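## Task

Join the two 3D-printed parts so the result matches the assembled example sitting on the stand.

## Robot and tools

Robot: two six-joint arms, left_arm and right_arm, each with a two-finger gripper whose fingers can fold. Camera names: cam_high, cam_low, cam_bench (504x504), cam_left_wrist and cam_right_wrist (672x504).

Frames. The scene frame has its origin at table-top height, halfway between the nominal arm bases; +z is up, +x points out over the table, and left_arm sits on the +y side (arm names are not image sides). Calibrated bases: left_arm at (+0.027, +0.334, 0) m, quat_wxyz (+1.000, 0, 0, +0.018); right_arm at (+0.055, -0.328, 0) m, quat_wxyz (+1.000, 0, 0, -0.007). Each arm's end_effector_position (m), end_effector_quat_wxyz and velocities are given in that arm's own base frame; fixed cameras and the table use the scene frame. Reported hand positions may be off by a few centimetres. end_effector_position is the point between the closed pads; the gripper's fingers point along its +z and open along its y.

The row. Every commanded row is one flat list of 18 numbers, each in [-1, 1], covering both arms even if only one moves: left_arm's 6 joint numbers, then its gripper position, force_limit, speed; then the same 9 for right_arm. Joint order inside each block is fixed: shoulder lift, wrist 3, shoulder pan, wrist 2, elbow, wrist 1. The same order is used in every per-joint list in results. Joint numbers are offsets, not angles: 1.0 equals 2.222 rad, measured from the arm's Joint targets as they stood when the action or move began (not from the previous row), so sending the same offset twice moves the joint twice. Send 0 for all six to keep an arm's targets. Stated joint ranges: elbow -3.142 to 3.142 rad, all others -6.283 to 6.283; asking more than 0.010 rad beyond a range gets the action refused. Gripper numbers are absolute commands, not offsets: position +1 is fully open (140 mm), about -0.8 is pads touching, -1 closes until blocked. force_limit runs from about 14 N per pad at -1 to 58 N at +1 (40 N at 0); speed from about 30 mm/s at -1 to 250 mm/s at +1, and faster closing squeezes harder. Both start at +1. To leave a gripper unchanged, resend its last three numbers.

Tools.
execute_actions(actions, cameras): actions is a list of actions, each up to 15 rows, one row per 1/30 s step; a short action holds its last row. An empty list returns state plus all camera images. cameras picks views by name, ["all"] or [].
move(target, speed, blend, stop_force, zero, blocking, cameras): target is one 18-number row or up to 15 rows, all offsets from the same starting Joint targets. speed is the top rad/s of the joint with furthest to go (0.01 to 3.14, default 0.5), one value or one per target. blend (rad) rounds corners in a list; 0 stops at each. stop_force (3 to 120 N, both arms) ends an arm's path on contact; use a low speed with it, and omit it when lifting off something pressed. zero (default true) re-zeros the sensor first. blocking=false returns after about 0.5 s while the move continues (not with stop_force). The result adds a move: line: done, off_target, moving, held or fault; limits=held means steps were withheld.
wait(seconds 0 to 10, cameras): lets time pass holding commands. stop(cameras): brakes a running move. zoom_image(camera, region [x0,y0,x1,y1] in pixels, max 504 each way): enlarges part of the latest image. zero_wrist_force(arm): re-zeros that arm's wrist sensor. finished_scene(scene 1 or 2): ends the scene irreversibly; call it only when the assembly holds without the robot.

Reading results. Joint positions, velocities, targets and torques are listed per arm in the joint order above (rad, rad/s). object_status: 0 moving, 1 blocked while opening, 2 blocked while closing (a grip), 3 reached target or pads met. position_measured is in counts: 3 fully open, about 75 = 100 mm, 139 = 60 mm, 200 = 20 mm, 230 pads touching. To tighten a held grip, raise force_limit and change position slightly, e.g. -1 to -0.98. Wrist force and torque are in the end effector's own axes. "joint command not followed" means the inter-arm clearance check altered a command. "joint sent to its limit" means a joint hit its end.

Gripping advice. Grasp parts with the outer quarter of the pads near the fingertips; deeper grips let fingers fold, giving loose or over-tight holds. Pressing fingertips into a surface folds them too.

Avoid. Joint contact torque at load limits (139 N m for the big joints, 26 N m for wrists) or roughly 150 N external force stops an arm for 10 s. Motor heat from holding loads or straining toward unreachable poses can lock an arm for 30 to 60 s. Do not let the arms collide or a gripper squeeze the other arm. Do not drop parts, release them while moving, slam into things, push hard, or twist the wrist heavily. Anything falling off the table fails the scene. Time spent thinking counts, so be efficient.

Each tool is called after "Emit:" as a command line: name --argument value for each argument, lists and objects as JSON in quotes; but a table of rows of numbers goes row by row, as --pt "numbers of a row", without its own name.

## Session

Emit:
execute_actions --actions '[]'

Scene clock: 0.00 s.
left_arm: end_effector_position=(+0.7279, +0.7309, +0.1263) position_measured=3 object_status=3 end_effector_quat_wxyz=(-0.404, +0.837, +0.198, +0.313) | right_arm: end_effector_position=(+0.4886, -0.4144, +0.2925) position_measured=3 object_status=3 end_effector_quat_wxyz=(-0.042, +0.992, +0.119, -0.014)
Joint names: [shoulder lift, wrist 3, shoulder pan, wrist 2, elbow, wrist 1]
Joint positions: left_arm=[-0.528 3.472 0.494 -1.01 1.016 -3.029] | right_arm=[-1.172 1.979 -0.922 -1.552 1.026 -1.338]
Joint velocities: within noise
Joint torques (N m): no reading
Motor temperatures (°C): left_arm=[39 43 34 41 34 44] | right_arm=[33 37 34 38 32 45]
Wrist force (N): no reading
Wrist torque (N m): no reading
Wrist force, peak (N): no reading
Joint targets: left_arm=[-0.528 3.472 0.494 -1.010 1.016 -3.029] | right_arm=[-1.172 1.979 -0.922 -1.552 1.026 -1.338]
Tool commands: left_gripper/position=+1.0 left_gripper/force_limit=+1.0 left_gripper/speed=+1.0 right_gripper/position=+1.0 right_gripper/force_limit=+1.0 right_gripper/speed=+1.0

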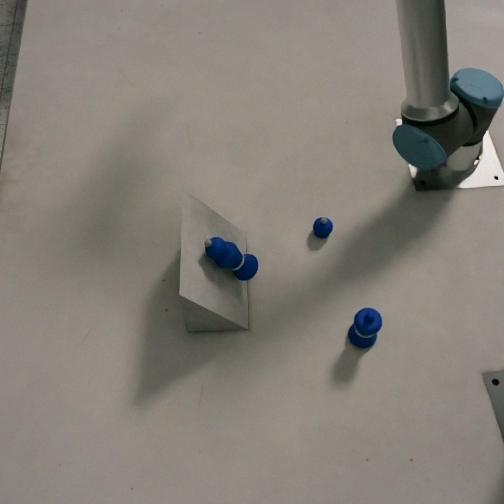

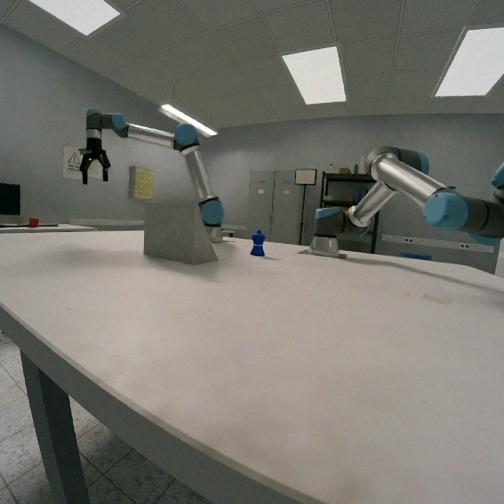

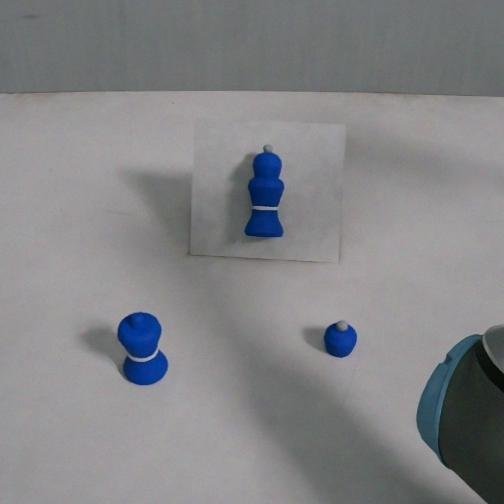

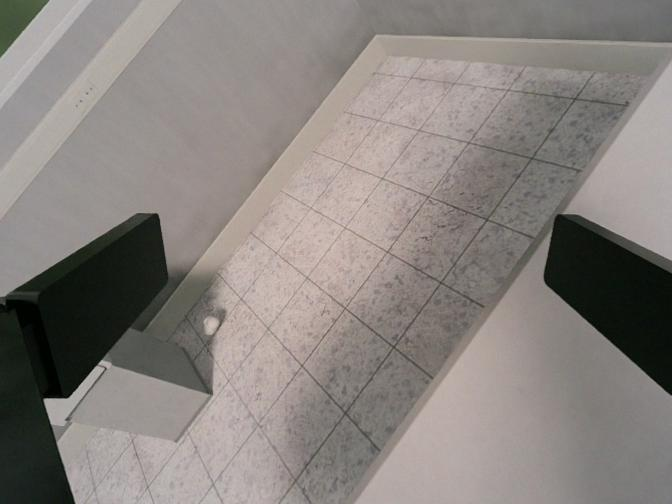

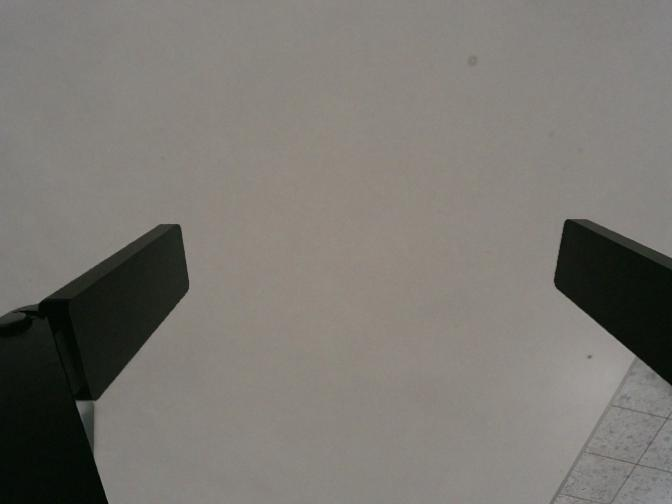

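Emit:
zoom_image --camera "cam_bench" --region '[200, 130, 330, 260]'

Emit:
zoom_image --camera "cam_bench" --region '[80, 290, 200, 410]'

Emit:
zoom_image --camera "cam_bench" --region '[290, 290, 390, 390]'

Emit:
zoom_image --camera "cam_high" --region '[160, 180, 410, 430]'

Emit:
zoom_image --camera "cam_low" --region '[60, 120, 360, 320]'

Scaled by 3.877 from the camera's 504x504 image, which has a finer 720x720 frame.

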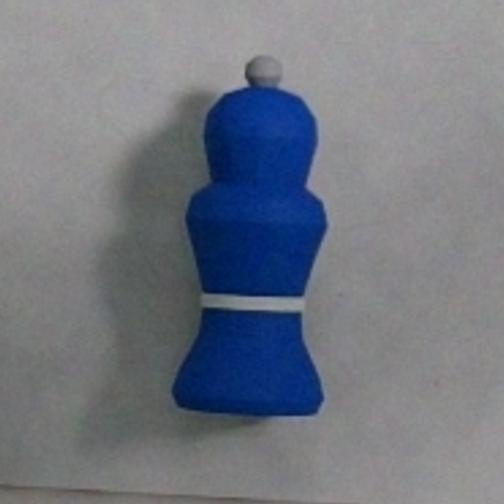

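Scaled by 4.200 from the camera's 504x504 image, which has a finer 720x720 frame.

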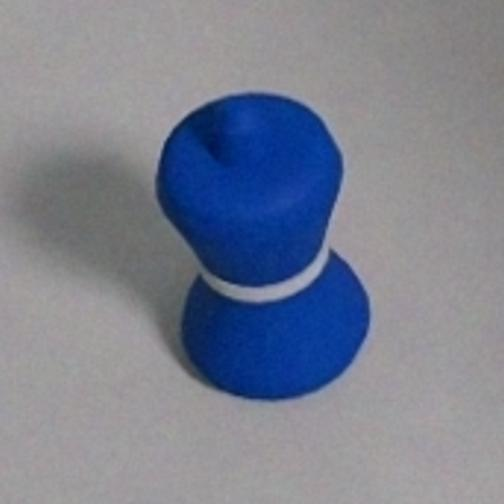

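Scaled by 5.040 from the camera's 504x504 image, which has a finer 720x720 frame.

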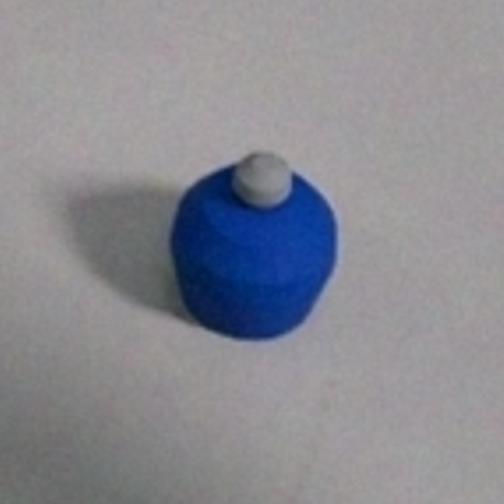

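Scaled by 2.016 from the camera's 504x504 image, which has a finer 720x720 frame.

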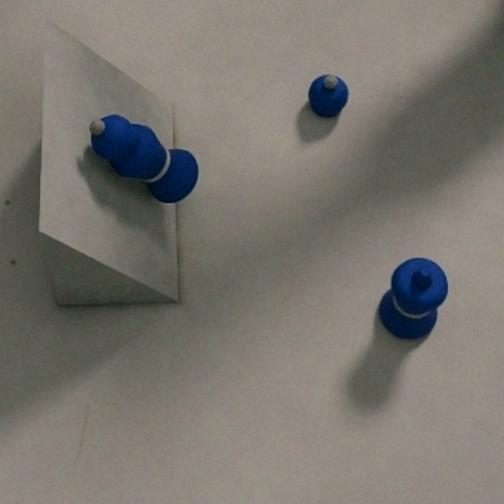

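Scaled by 1.680 from the camera's 504x504 image, which has a finer 720x720 frame.

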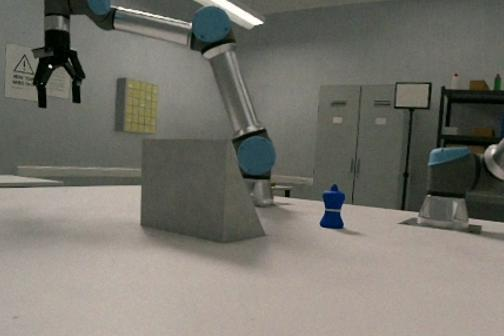

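Emit:
move --target '[0,0,0,0,0,0,1,1,1,-0.2680,0.5068,0.5066,-0.0085,0.2973,-0.0683,1,1,1]' --speed 0.8 --cameras '["all"]'

Scene clock: 32.73 s.
left_arm: end_effector_position=(+0.7279, +0.7309, +0.1263) position_measured=3 object_status=3 end_effector_quat_wxyz=(-0.404, +0.837, +0.198, +0.313) | right_arm: end_effector_position=(+0.3723, +0.2127, +0.2997) position_measured=3 object_status=3 end_effector_quat_wxyz=(+0.000, +0.993, +0.120, +0.000) end_effector_velocity=(-0.001, +0.000, -0.001) end_effector_angular_velocity=(+0.000, +0.002, -0.005)
Joint names: [shoulder lift, wrist 3, shoulder pan, wrist 2, elbow, wrist 1]
Joint positions: left_arm=[-0.528 3.472 0.494 -1.01 1.016 -3.029] | right_arm=[-1.767 3.105 0.203 -1.571 1.687 -1.49]
Joint velocities: left_arm=[within noise] | right_arm=[0 0.006 0 0.001 0.001 0]
Joint torques (N m): left_arm=[-65.13 -0.53 0.14 0.89 -20.53 -3.03] | right_arm=[-24.52 1.92 11.01 1.32 -18.06 -1.46]
Wrist force (N): left_arm=[0.0 0.2 0.0] | right_arm=[0.4 0.4 0.5]
Wrist torque (N m): left_arm=[0.04 0.00 0.00] | right_arm=[0.12 -0.16 0.05]
Wrist force, peak (N): left_arm=[0.0 0.6 0.1] | right_arm=[-4.0 4.2 0.4]
Joint targets: left_arm=[-0.528 3.472 0.494 -1.010 1.016 -3.029] | right_arm=[-1.767 3.105 0.203 -1.571 1.687 -1.490]
move: done

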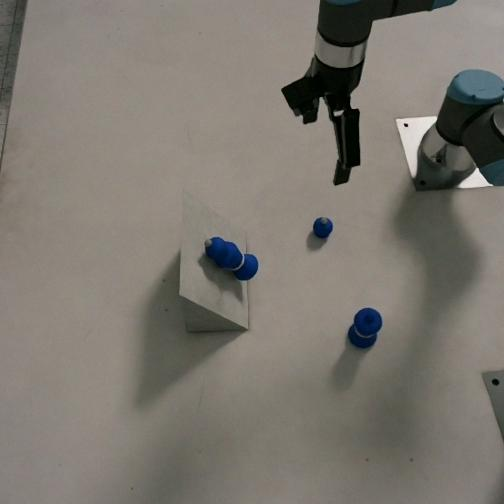

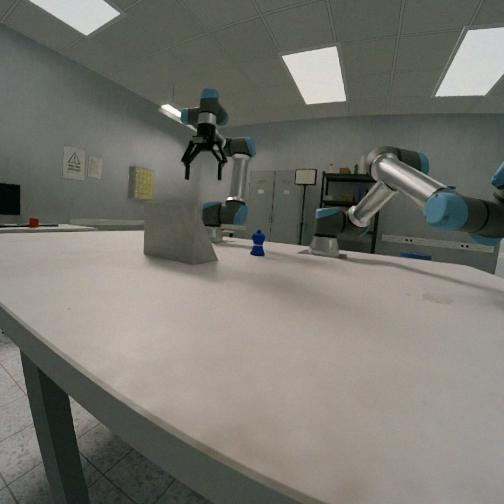

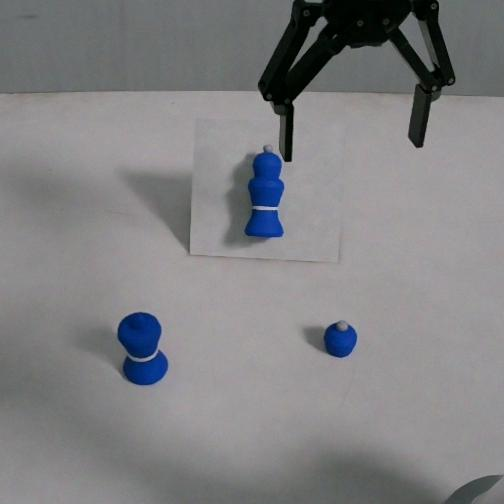

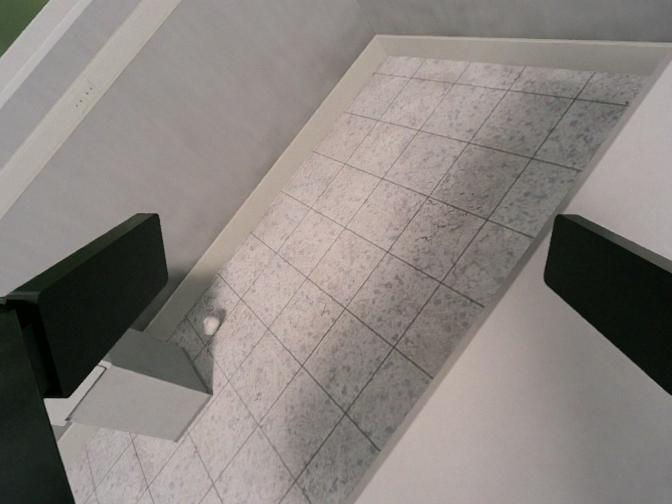

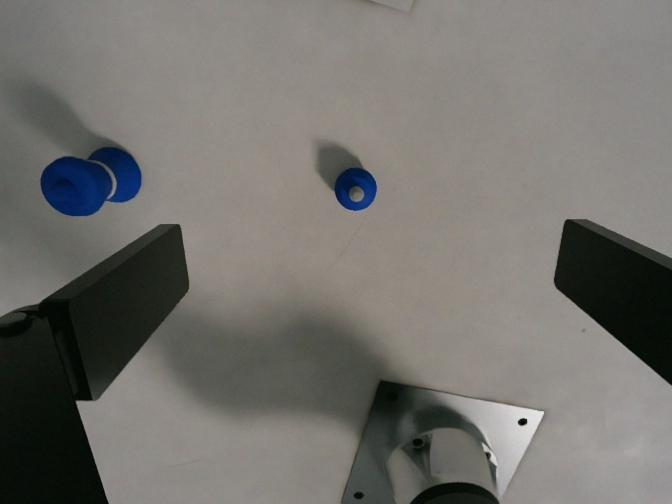

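Emit:
zoom_image --camera "cam_right_wrist" --region '[20, 130, 160, 235]'

Emit:
zoom_image --camera "cam_right_wrist" --region '[300, 135, 420, 225]'

Emit:
zoom_image --camera "cam_low" --region '[220, 215, 300, 275]'

Scaled by 3.600 from the camera's 672x504 image, which has a finer 960x720 frame.

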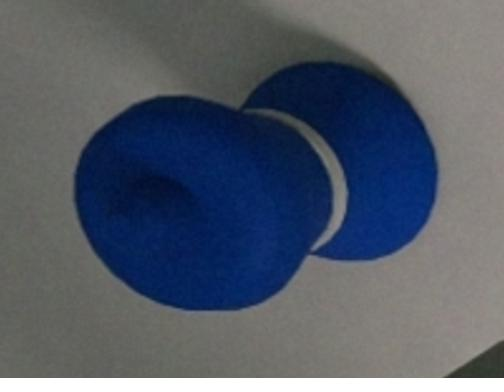

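Scaled by 4.200 from the camera's 672x504 image, which has a finer 960x720 frame.

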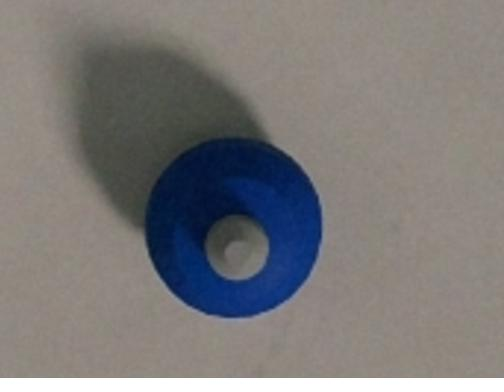

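Scaled by 6.300 from the camera's 504x504 image, which has a finer 720x720 frame.

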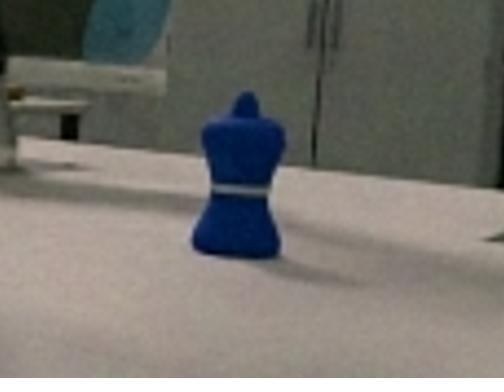

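Emit:
move --target '[0,0,0,0,0,0,1,1,1,0.0190,0,0,0,0.1587,-0.1781,1,1,1]' --cameras '["cam_right_wrist","cam_high","cam_bench"]'

Emit:
zoom_image --camera "cam_right_wrist" --region '[260, 100, 460, 300]'

Emit:
zoom_image --camera "cam_bench" --region '[220, 100, 504, 384]'

Scene clock: 52.00 s.
left_arm: end_effector_position=(+0.7279, +0.7309, +0.1263) position_measured=3 object_status=3 end_effector_quat_wxyz=(-0.404, +0.837, +0.198, +0.313) | right_arm: end_effector_position=(+0.3722, +0.2128, +0.1502) position_measured=3 object_status=3 end_effector_quat_wxyz=(+0.000, +0.993, +0.120, +0.000)
Joint names: [shoulder lift, wrist 3, shoulder pan, wrist 2, elbow, wrist 1]
Joint positions: left_arm=[-0.528 3.472 0.494 -1.01 1.016 -3.029] | right_arm=[-1.725 3.105 0.203 -1.571 2.039 -1.885]
Joint torques (N m): left_arm=[-65.84 -0.32 0.11 0.89 -20.76 -3.17] | right_arm=[-27.3 1.42 8.99 1.33 -15.13 -4.47]
Wrist force (N): left_arm=[0.0 0.2 -0.1] | right_arm=[0.0 -0.2 0.2]
Wrist torque (N m): left_arm=[0.04 0.00 0.00] | right_arm=[0.00 -0.08 0.04]
Wrist force, peak (N): left_arm=[-0.4 0.1 -0.4] | right_arm=[-0.4 -0.2 2.7]
Joint targets: left_arm=[-0.528 3.472 0.494 -1.010 1.016 -3.029] | right_arm=[-1.725 3.105 0.203 -1.571 2.039 -1.885]
move: done
Images, in order (width x height): cam_high 504x504, cam_bench 504x504, cam_right_wrist 672x504.

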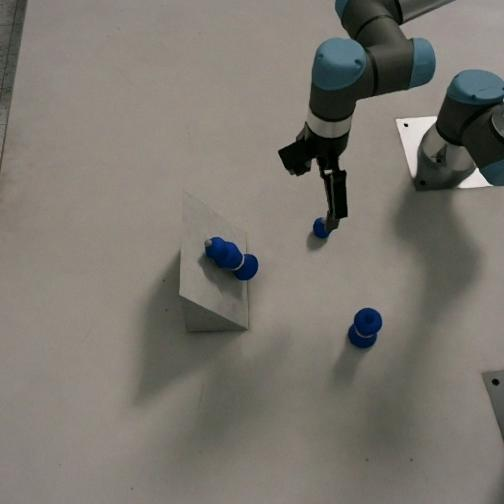

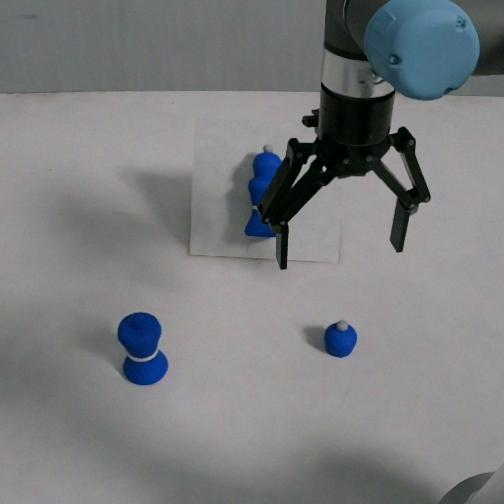

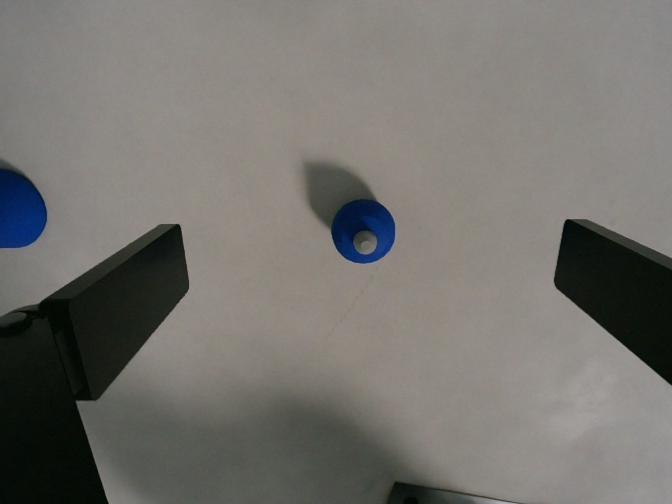

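Scaled by 2.520 from the camera's 672x504 image, which has a finer 960x720 frame.

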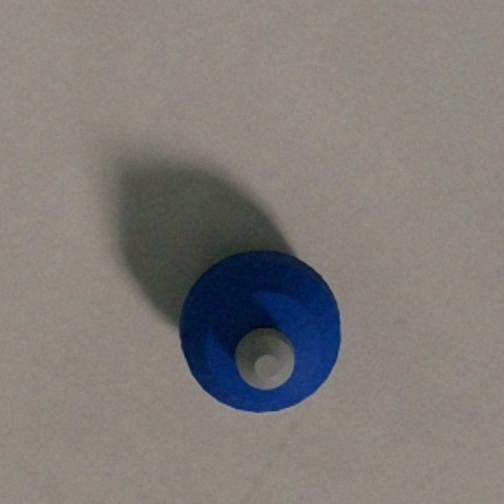

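Scaled by 1.775 from the camera's 504x504 image, which has a finer 720x720 frame.

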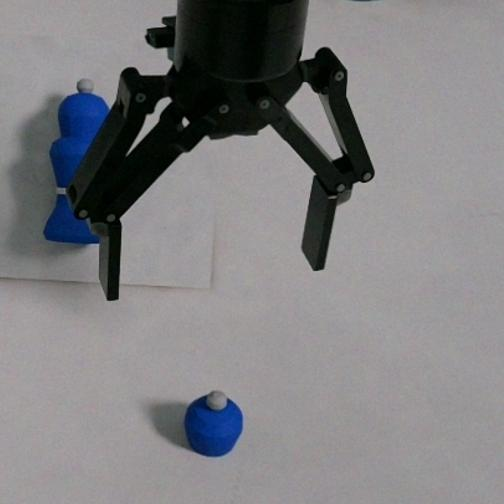

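Emit:
move --target '[0,0,0,0,0,0,1,1,1,0.0417,0,-0.09,0,0.0654,-0.1070,-1,-1,1]'

Emit:
move --target '[0,0,0,0,0,0,1,1,1,0.0393,0,0,0,0.0329,-0.0722,-1,-1,1]' --speed 0.06 --stop_force 4 --cameras '["cam_right_wrist","cam_bench"]'

Scene clock: 62.33 s.
left_arm: end_effector_position=(+0.7279, +0.7309, +0.1263) position_measured=3 object_status=3 end_effector_quat_wxyz=(-0.404, +0.837, +0.198, +0.313) | right_arm: end_effector_position=(+0.4070, +0.1347, +0.0699) position_measured=236 object_status=3 end_effector_quat_wxyz=(+0.000, +1.000, +0.020, +0.000)
Joint names: [shoulder lift, wrist 3, shoulder pan, wrist 2, elbow, wrist 1]
Joint positions: left_arm=[-0.528 3.472 0.494 -1.01 1.016 -3.029] | right_arm=[-1.632 3.105 0.004 -1.571 2.184 -2.123]
Joint torques (N m): left_arm=[-65.44 -0.68 0.89 1.08 -20.55 -3.2] | right_arm=[-21.58 1.25 -4.82 0.89 -15.71 -4.46]
Wrist force (N): left_arm=[0.0 0.0 -0.1] | right_arm=[0.2 0.0 -0.1]
Wrist torque (N m): left_arm=[0.00 0.00 0.00] | right_arm=[0.01 -0.10 0.03]
Wrist force, peak (N): left_arm=[0.4 0.4 -0.2] | right_arm=[0.7 2.0 2.5]
Joint targets: left_arm=[-0.528 3.472 0.494 -1.010 1.016 -3.029] | right_arm=[-1.632 3.105 0.003 -1.571 2.185 -2.123]
move: done

Scene clock: 65.47 s.
left_arm: end_effector_position=(+0.7279, +0.7309, +0.1263) position_measured=3 object_status=3 end_effector_quat_wxyz=(-0.404, +0.837, +0.198, +0.313) | right_arm: end_effector_position=(+0.4078, +0.1346, +0.0329) position_measured=236 object_status=3 end_effector_quat_wxyz=(+0.000, +1.000, +0.020, +0.000)
Joint names: [shoulder lift, wrist 3, shoulder pan, wrist 2, elbow, wrist 1]
Joint positions: left_arm=[-0.528 3.472 0.494 -1.01 1.016 -3.029] | right_arm=[-1.568 3.105 0.003 -1.571 2.238 -2.241]
Joint torques (N m): left_arm=[-65.61 -0.78 0.39 1.07 -19.71 -3.07] | right_arm=[-30.21 1.07 -8.07 -0.03 -26.84 -4.13]
Wrist force (N): left_arm=[0.0 0.3 0.1] | right_arm=[0.8 -0.4 0.3]
Wrist torque (N m): left_arm=[0.07 0.00 0.00] | right_arm=[-0.06 -0.19 -0.02]
Wrist force, peak (N): left_arm=[0.5 0.4 -0.1] | right_arm=[-32.6 1.1 -78.2]
Joint targets: left_arm=[-0.528 3.472 0.494 -1.010 1.016 -3.029] | right_arm=[-1.568 3.105 0.003 -1.571 2.238 -2.241]
move: contact (right_arm); right_arm: the wrist 1 is farthest, 0.043 rad from its target
Images, in order (width x height): cam_bench 504x504, cam_right_wrist 672x504.

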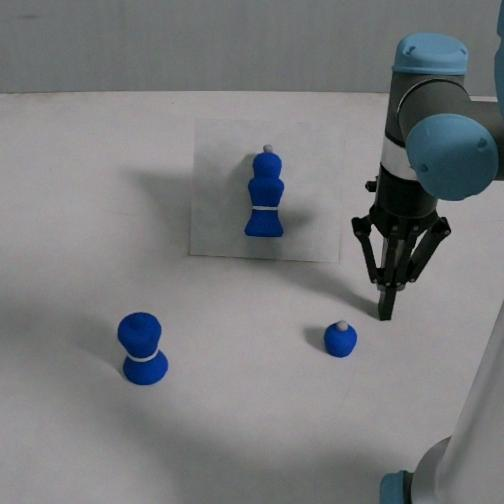

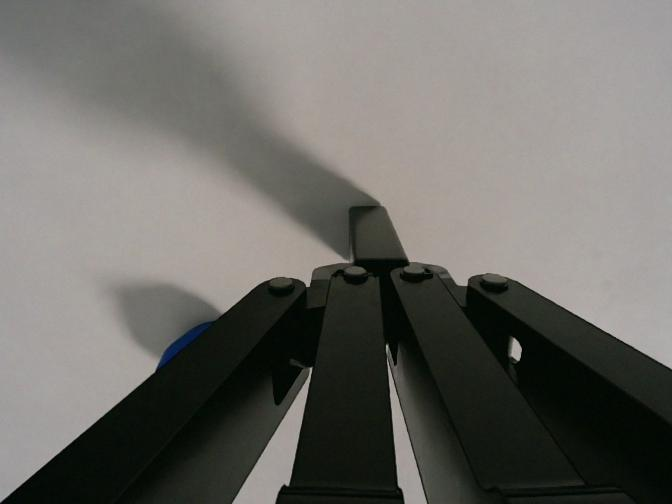

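Emit:
move --pt "0 0 0 0 0 0 1 1 1 -0.0832 0 0 0 -0.0424 0.1257 -1 -1 1" --pt "0 0 0 0 0 0 1 1 1 -0.0832 0 0.0846 0 -0.0424 0.1257 0.3 -1 0" --cameras '["cam_right_wrist","cam_bench","cam_high"]'

Emit:
zoom_image --camera "cam_right_wrist" --region '[200, 100, 504, 350]'

Scene clock: 80.13 s.
left_arm: end_effector_position=(+0.7279, +0.7309, +0.1263) position_measured=3 object_status=3 end_effector_quat_wxyz=(-0.404, +0.837, +0.198, +0.313) | right_arm: end_effector_position=(+0.3528, +0.2041, +0.1199) position_measured=91 object_status=0 end_effector_quat_wxyz=(+0.000, +0.994, +0.114, +0.000)
Joint names: [shoulder lift, wrist 3, shoulder pan, wrist 2, elbow, wrist 1]
Joint positions: left_arm=[-0.528 3.472 0.494 -1.01 1.016 -3.029] | right_arm=[-1.753 3.105 0.191 -1.571 2.144 -1.962]
Joint torques (N m): left_arm=[-65.43 -0.84 0.56 1.12 -20.14 -3.15] | right_arm=[-20.1 1.08 10.92 0 -29.09 -3.06]
Wrist force (N): left_arm=[-0.1 0.2 -0.1] | right_arm=[1.0 -0.7 0.6]
Wrist torque (N m): left_arm=[0.04 0.03 0.00] | right_arm=[-0.16 -0.21 0.04]
Wrist force, peak (N): left_arm=[0.2 0.6 0.1] | right_arm=[0.0 -3.0 0.7]
Joint targets: left_arm=[-0.528 3.472 0.494 -1.010 1.016 -3.029] | right_arm=[-1.753 3.105 0.191 -1.571 2.144 -1.962]
move: done
Images, in order (width x height): cam_high 504x504, cam_bench 504x504, cam_right_wrist 672x504.

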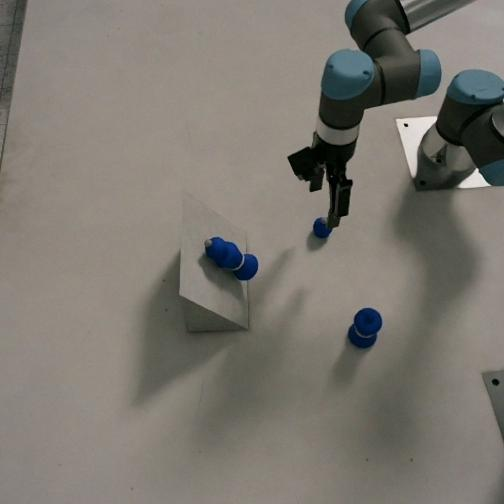

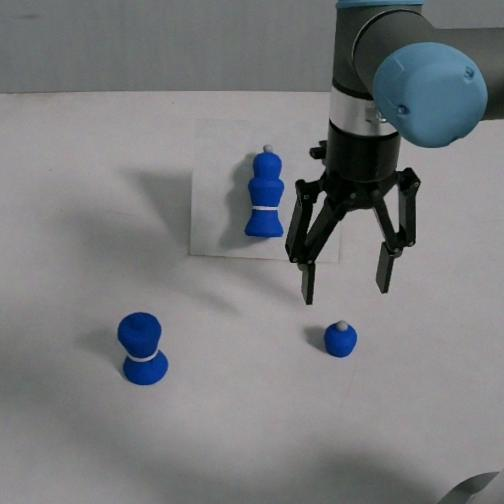

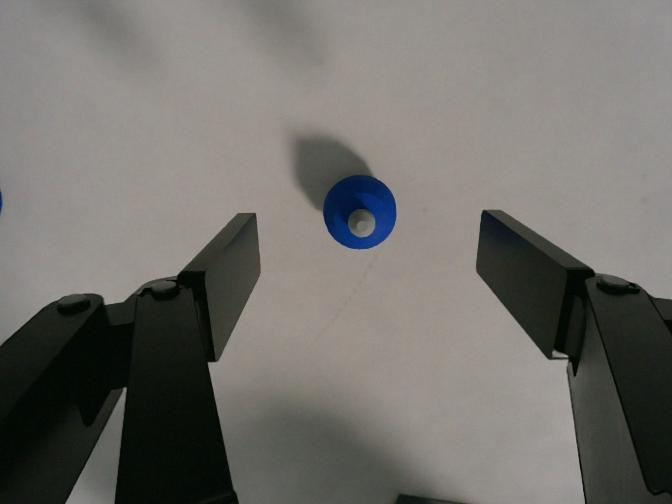

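Scaled by 1.658 from the camera's 672x504 image, which has a finer 960x720 frame.

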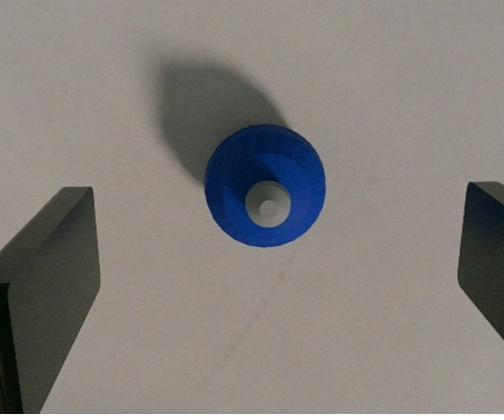

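Emit:
move --target '[0,0,0,0,0,0,1,1,1,0.0498,0,0,0,0.0595,-0.1092,0.3,-1,0]' --speed 0.2 --cameras '["cam_right_wrist","cam_bench"]'

Emit:
zoom_image --camera "cam_bench" --region '[270, 270, 420, 390]'

Scene clock: 87.53 s.
left_arm: end_effector_position=(+0.7279, +0.7309, +0.1263) position_measured=3 object_status=3 end_effector_quat_wxyz=(-0.404, +0.837, +0.198, +0.313) | right_arm: end_effector_position=(+0.3528, +0.2041, +0.0430) position_measured=91 object_status=3 end_effector_quat_wxyz=(+0.000, +0.994, +0.114, +0.000)
Joint names: [shoulder lift, wrist 3, shoulder pan, wrist 2, elbow, wrist 1]
Joint positions: left_arm=[-0.528 3.472 0.494 -1.01 1.016 -3.029] | right_arm=[-1.642 3.105 0.191 -1.571 2.276 -2.204]
Joint torques (N m): left_arm=[-64.44 -0.85 1.4 0.92 -19.44 -3.12] | right_arm=[-26.31 1.28 8.6 -0.04 -25.61 -2.92]
Wrist force (N): left_arm=[-0.2 0.2 0.2] | right_arm=[0.8 -0.5 0.1]
Wrist torque (N m): left_arm=[0.03 0.04 0.00] | right_arm=[-0.04 -0.24 0.03]
Wrist force, peak (N): left_arm=[0.2 0.6 -0.1] | right_arm=[1.1 -0.8 0.4]
Joint targets: left_arm=[-0.528 3.472 0.494 -1.010 1.016 -3.029] | right_arm=[-1.643 3.105 0.191 -1.571 2.276 -2.204]
move: done
Images, in order (width x height): cam_bench 504x504, cam_right_wrist 672x504.

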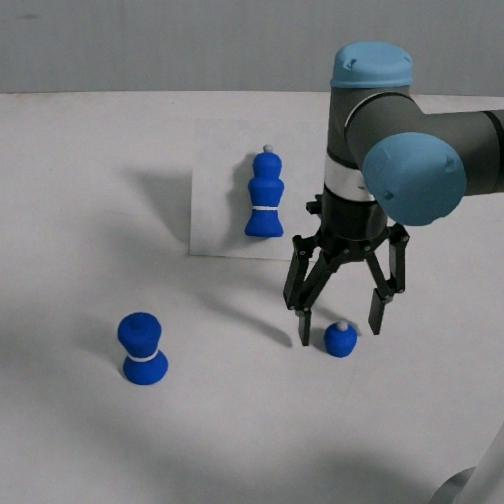

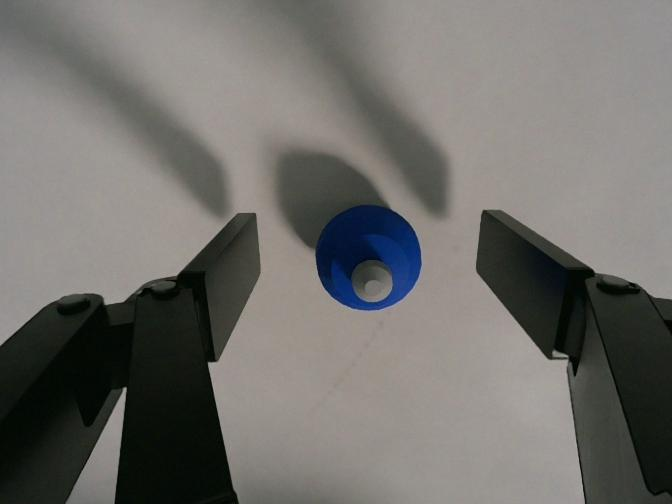

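Scaled by 3.360 from the camera's 504x504 image, which has a finer 720x720 frame.

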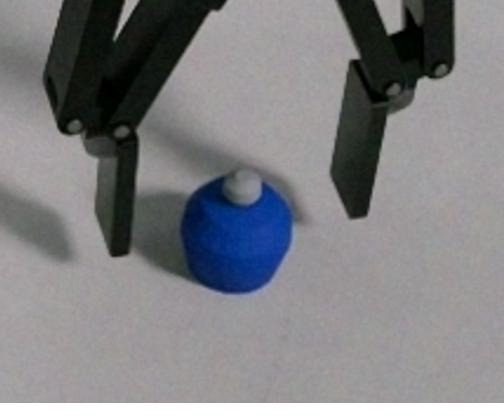

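Emit:
move --target '[0,0,0,0,0,0,1,1,1,-0.003,0,0,0,0.0033,0,0.3,-1,0]' --speed 0.2

Emit:
move --target '[0,0,0,0,0,0,1,1,1,0,0,0,0,0,0,-1,-0.1,-1]' --cameras '["cam_right_wrist","cam_bench"]'

Emit:
zoom_image --camera "cam_bench" --region '[270, 270, 420, 390]'

Scene clock: 92.97 s.
left_arm: end_effector_position=(+0.7279, +0.7309, +0.1263) position_measured=3 object_status=3 end_effector_quat_wxyz=(-0.404, +0.837, +0.198, +0.313) | right_arm: end_effector_position=(+0.3497, +0.2035, +0.0425) position_measured=91 object_status=3 end_effector_quat_wxyz=(+0.000, +0.994, +0.114, +0.000)
Joint names: [shoulder lift, wrist 3, shoulder pan, wrist 2, elbow, wrist 1]
Joint positions: left_arm=[-0.528 3.472 0.494 -1.01 1.016 -3.029] | right_arm=[-1.649 3.105 0.191 -1.571 2.284 -2.204]
Joint torques (N m): left_arm=[-65.82 -1.04 1.12 1 -19.14 -3.19] | right_arm=[-18.36 1.3 0.96 -0.13 -19.89 -4.04]
Wrist force (N): left_arm=[0.1 0.1 0.0] | right_arm=[1.0 -0.3 0.3]
Wrist torque (N m): left_arm=[0.02 -0.02 0.00] | right_arm=[-0.01 -0.28 0.04]
Wrist force, peak (N): left_arm=[0.3 0.4 0.2] | right_arm=[1.3 -0.3 0.3]
Joint targets: left_arm=[-0.528 3.472 0.494 -1.010 1.016 -3.029] | right_arm=[-1.649 3.105 0.191 -1.571 2.284 -2.204]
move: done

Scene clock: 94.87 s.
left_arm: end_effector_position=(+0.7279, +0.7309, +0.1263) position_measured=3 object_status=3 end_effector_quat_wxyz=(-0.404, +0.837, +0.198, +0.313) | right_arm: end_effector_position=(+0.3497, +0.2035, +0.0426) position_measured=167 object_status=0 end_effector_quat_wxyz=(+0.000, +0.994, +0.114, +0.000)
Joint names: [shoulder lift, wrist 3, shoulder pan, wrist 2, elbow, wrist 1]
Joint positions: left_arm=[-0.528 3.472 0.494 -1.01 1.016 -3.029] | right_arm=[-1.649 3.105 0.191 -1.571 2.284 -2.204]
Joint torques (N m): left_arm=[-65.05 -1.26 1.01 1.1 -19.64 -3.17] | right_arm=[-8.4 1.35 -2.38 0.01 -23.46 -2.54]
Wrist force (N): left_arm=[0.3 0.4 0.2] | right_arm=[-2.3 -0.5 -10.6]
Wrist torque (N m): left_arm=[0.08 -0.08 0.00] | right_arm=[-0.01 -0.26 0.04]
Wrist force, peak (N): left_arm=[0.3 0.4 0.2] | right_arm=[-2.3 -0.5 -10.6]
Joint targets: left_arm=[-0.528 3.472 0.494 -1.010 1.016 -3.029] | right_arm=[-1.649 3.105 0.191 -1.571 2.284 -2.204]
move: done
Images, in order (width x height): cam_bench 504x504, cam_right_wrist 672x504.

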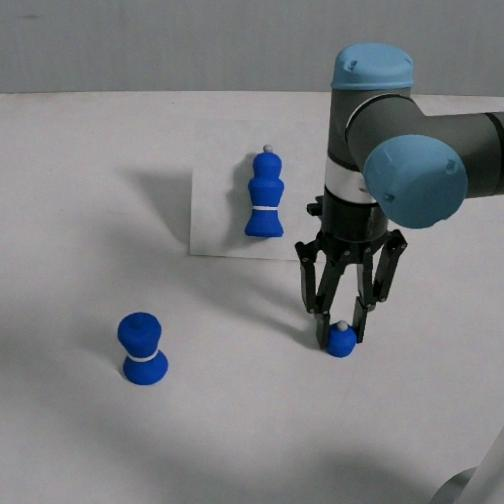

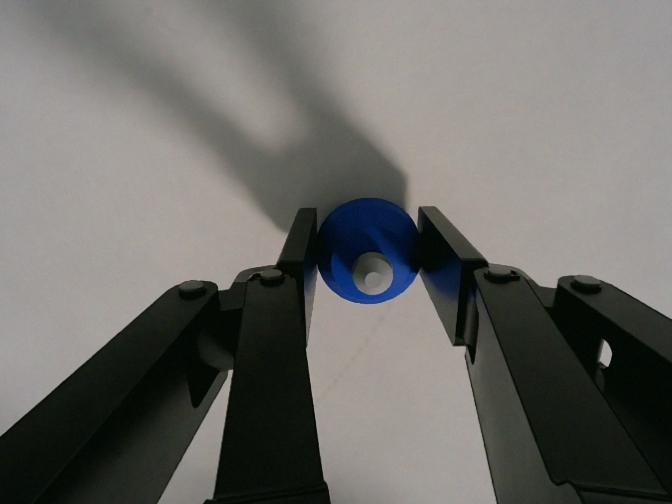

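Scaled by 3.360 from the camera's 504x504 image, which has a finer 720x720 frame.

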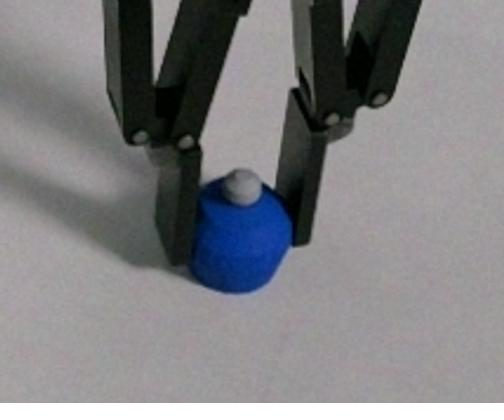

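Emit:
wait --seconds 0.8

Scene clock: 97.07 s.
left_arm: end_effector_position=(+0.7279, +0.7309, +0.1263) position_measured=3 object_status=3 end_effector_quat_wxyz=(-0.404, +0.837, +0.198, +0.313) | right_arm: end_effector_position=(+0.3497, +0.2035, +0.0425) position_measured=167 object_status=2 end_effector_quat_wxyz=(+0.000, +0.994, +0.114, +0.000)
Joint names: [shoulder lift, wrist 3, shoulder pan, wrist 2, elbow, wrist 1]
Joint positions: left_arm=[-0.528 3.472 0.494 -1.01 1.016 -3.029] | right_arm=[-1.649 3.105 0.191 -1.571 2.284 -2.204]
Joint torques (N m): left_arm=[-65.13 -1.05 1.5 1.1 -19.12 -3.18] | right_arm=[-7.75 1.29 -3.59 -0.05 -11.76 -1.89]
Wrist force (N): left_arm=[0.1 0.2 0.1] | right_arm=[-2.7 -0.4 -10.7]
Wrist torque (N m): left_arm=[0.04 -0.02 0.00] | right_arm=[0.00 -0.18 0.04]
Wrist force, peak (N): left_arm=[-0.3 0.6 0.1] | right_arm=[-2.4 -0.6 -10.9]
Joint targets: left_arm=[-0.528 3.472 0.494 -1.010 1.016 -3.029] | right_arm=[-1.649 3.105 0.191 -1.571 2.284 -2.204]
Tool commands: left_gripper/position=+1.0 left_gripper/force_limit=+1.0 left_gripper/speed=+1.0 right_gripper/position=-1.0 right_gripper/force_limit=-0.1 right_gripper/speed=-1.0
wait: 0.80 s; at rest from the start

Emit:
move --target '[0,0,0,0,0,0,1,1,1,-0.0821,0,0,0,-0.1897,0.2710,-1,-0.1,-1]' --speed 0.4 --cameras '["cam_right_wrist","cam_bench","cam_low"]'

Emit:
zoom_image --camera "cam_low" --region '[170, 120, 290, 270]'

Emit:
zoom_image --camera "cam_bench" --region '[270, 100, 470, 300]'

Scene clock: 103.17 s.
left_arm: end_effector_position=(+0.7279, +0.7309, +0.1263) position_measured=3 object_status=3 end_effector_quat_wxyz=(-0.404, +0.837, +0.198, +0.313) | right_arm: end_effector_position=(+0.3501, +0.2036, +0.2501) position_measured=167 object_status=2 end_effector_quat_wxyz=(+0.000, +0.994, +0.114, +0.001)
Joint names: [shoulder lift, wrist 3, shoulder pan, wrist 2, elbow, wrist 1]
Joint positions: left_arm=[-0.528 3.472 0.494 -1.01 1.016 -3.029] | right_arm=[-1.832 3.105 0.191 -1.571 1.862 -1.602]
Joint torques (N m): left_arm=[-65.32 -1.34 1.81 1.09 -19.09 -3.24] | right_arm=[-7.12 1.43 -3.19 -0.07 -29.5 -1.84]
Wrist force (N): left_arm=[0.0 0.3 -0.1] | right_arm=[0.7 -0.5 0.4]
Wrist torque (N m): left_arm=[0.06 0.00 0.00] | right_arm=[-0.10 -0.21 0.04]
Wrist force, peak (N): left_arm=[0.2 0.6 -0.1] | right_arm=[-2.5 -0.6 -10.9]
Joint targets: left_arm=[-0.528 3.472 0.494 -1.010 1.016 -3.029] | right_arm=[-1.832 3.105 0.191 -1.571 1.862 -1.602]
move: done
Images, in order (width x height): cam_low 504x504, cam_bench 504x504, cam_right_wrist 672x504.

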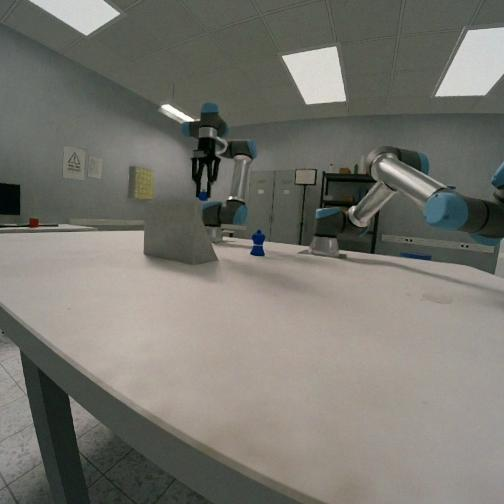

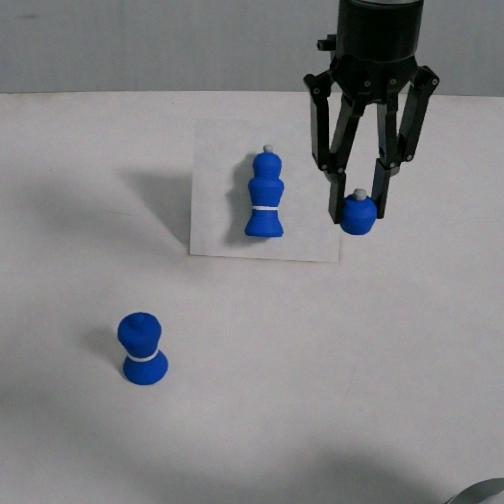

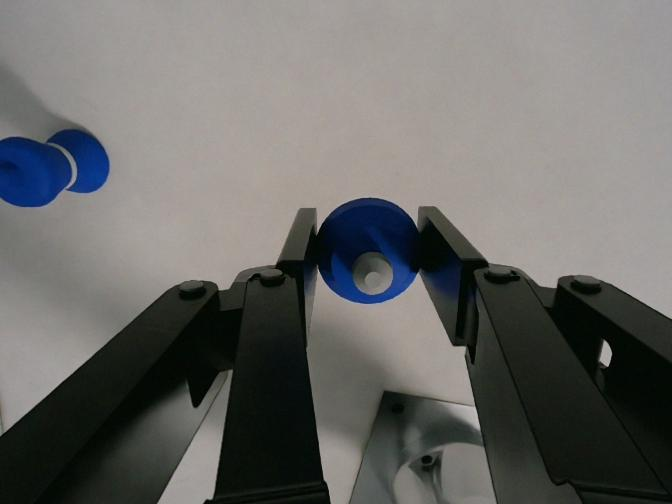

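Scaled by 3.360 from the camera's 504x504 image, which has a finer 720x720 frame.

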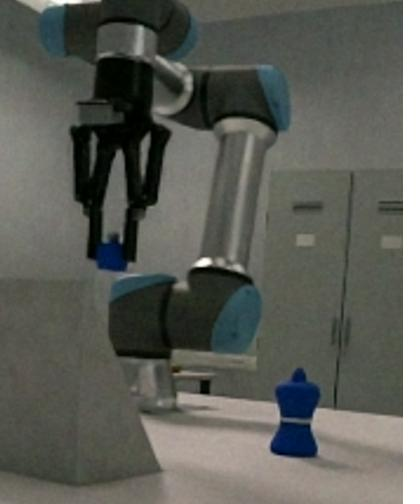

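Scaled by 2.520 from the camera's 504x504 image, which has a finer 720x720 frame.

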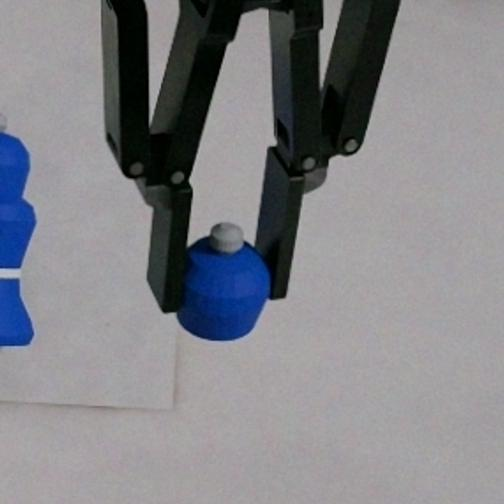

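Emit:
move --target '[0,0,0,0,0,0,1,1,1,0.0628,0,0.2381,0,0.0082,-0.0705,-1,-0.1,-1]' --speed 0.5 --cameras '["cam_right_wrist","cam_bench","cam_high"]'

Emit:
zoom_image --camera "cam_right_wrist" --region '[240, 20, 440, 170]'

Scene clock: 112.67 s.
left_arm: end_effector_position=(+0.7279, +0.7309, +0.1263) position_measured=3 object_status=3 end_effector_quat_wxyz=(-0.404, +0.837, +0.198, +0.313) | right_arm: end_effector_position=(+0.2379, +0.3860, +0.1998) position_measured=167 object_status=2 end_effector_quat_wxyz=(+0.000, +0.929, +0.369, +0.000)
Joint names: [shoulder lift, wrist 3, shoulder pan, wrist 2, elbow, wrist 1]
Joint positions: left_arm=[-0.528 3.472 0.494 -1.01 1.016 -3.029] | right_arm=[-1.692 3.105 0.72 -1.571 1.88 -1.759]
Joint torques (N m): left_arm=[-64.84 -1.39 0.96 1.19 -19.27 -3.13] | right_arm=[-27.39 1.54 7.74 -0.04 -31.32 -2.26]
Wrist force (N): left_arm=[0.1 0.4 0.0] | right_arm=[0.6 -0.7 0.6]
Wrist torque (N m): left_arm=[0.08 -0.01 0.00] | right_arm=[-0.18 -0.18 0.02]
Wrist force, peak (N): left_arm=[0.3 0.3 0.5] | right_arm=[0.6 -3.8 1.4]
Joint targets: left_arm=[-0.528 3.472 0.494 -1.010 1.016 -3.029] | right_arm=[-1.692 3.105 0.720 -1.571 1.880 -1.759]
move: done
Images, in order (width x height): cam_high 504x504, cam_bench 504x504, cam_right_wrist 672x504.

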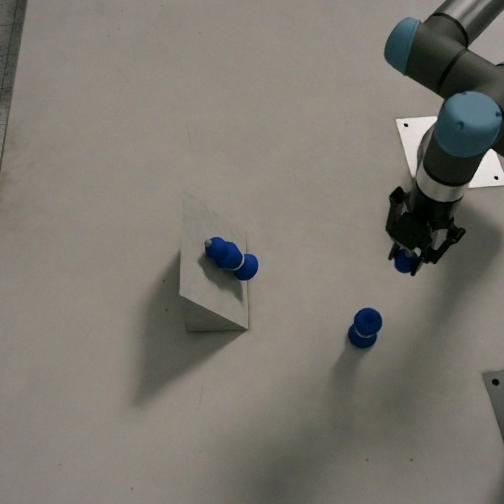

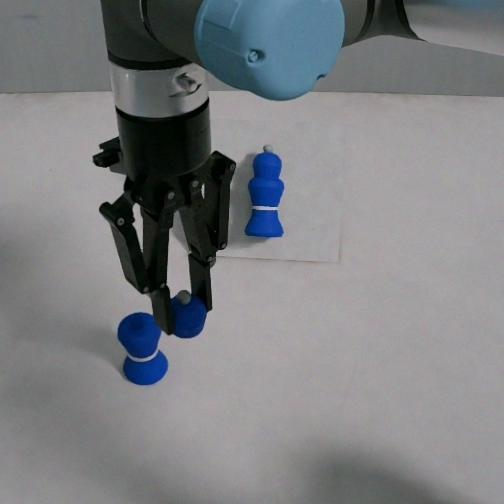

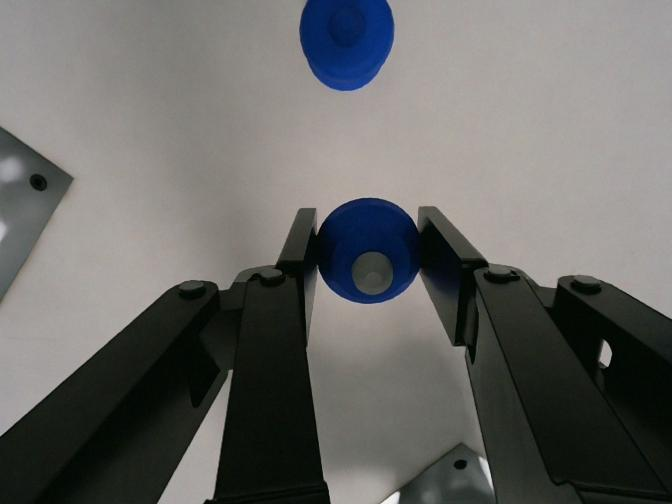

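Scaled by 2.520 from the camera's 672x504 image, which has a finer 960x720 frame.

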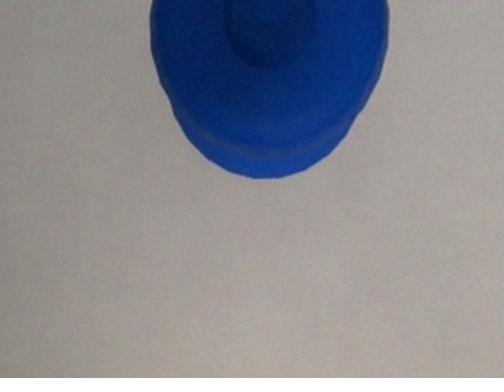

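Emit:
move --target '[0,0,0,0,0,0,1,1,1,0.0376,0,0,0,-0.0343,-0.0034,-1,-0.1,-1]' --speed 0.3 --cameras '["cam_right_wrist","cam_bench"]'

Emit:
zoom_image --camera "cam_right_wrist" --region '[290, 60, 420, 160]'

Emit:
zoom_image --camera "cam_bench" --region '[70, 270, 230, 400]'

Scene clock: 118.07 s.
left_arm: end_effector_position=(+0.7279, +0.7309, +0.1263) position_measured=3 object_status=3 end_effector_quat_wxyz=(-0.404, +0.837, +0.198, +0.313) | right_arm: end_effector_position=(+0.2641, +0.4091, +0.1999) position_measured=167 object_status=2 end_effector_quat_wxyz=(+0.000, +0.929, +0.369, +0.000)
Joint names: [shoulder lift, wrist 3, shoulder pan, wrist 2, elbow, wrist 1]
Joint positions: left_arm=[-0.528 3.472 0.494 -1.01 1.016 -3.029] | right_arm=[-1.609 3.105 0.72 -1.571 1.804 -1.766]
Joint torques (N m): left_arm=[-64.6 -1.68 1.48 1.29 -19.62 -3.21] | right_arm=[-25.57 1.56 7.56 -0.14 -20.64 -1.53]
Wrist force (N): left_arm=[-0.2 0.3 -0.1] | right_arm=[0.9 -0.4 0.2]
Wrist torque (N m): left_arm=[0.06 0.04 0.00] | right_arm=[-0.08 -0.25 0.03]
Wrist force, peak (N): left_arm=[0.2 0.7 0.2] | right_arm=[2.2 -0.5 0.3]
Joint targets: left_arm=[-0.528 3.472 0.494 -1.010 1.016 -3.029] | right_arm=[-1.609 3.105 0.720 -1.571 1.804 -1.766]
move: done
Images, in order (width x height): cam_bench 504x504, cam_right_wrist 672x504.

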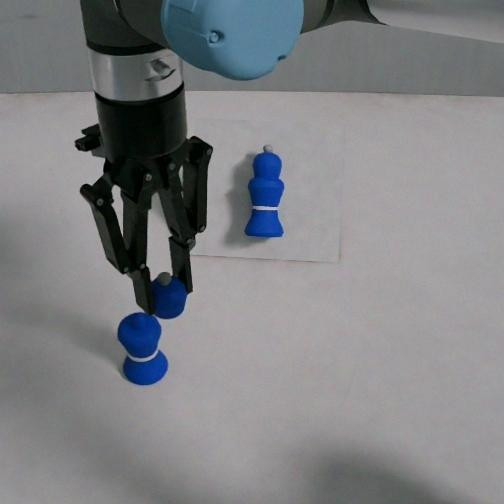

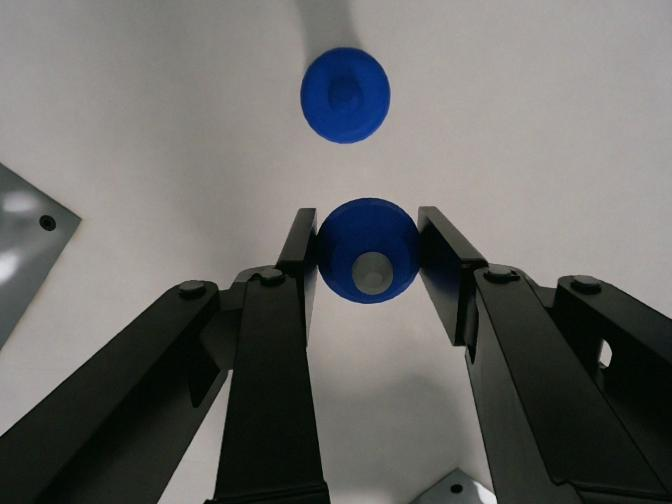

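Scaled by 3.877 from the camera's 672x504 image, which has a finer 960x720 frame.

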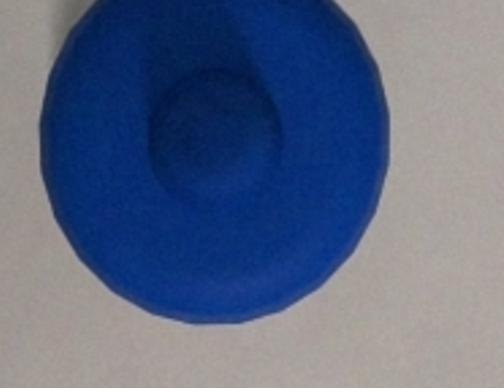

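Scaled by 3.150 from the camera's 504x504 image, which has a finer 720x720 frame.

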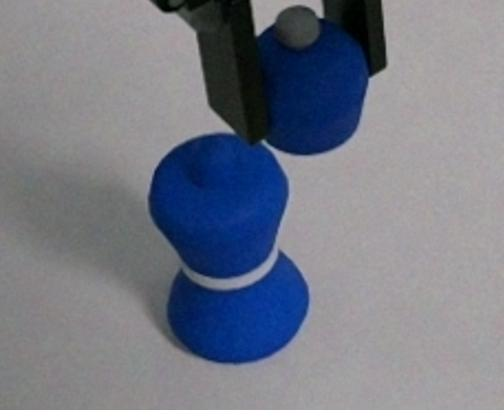

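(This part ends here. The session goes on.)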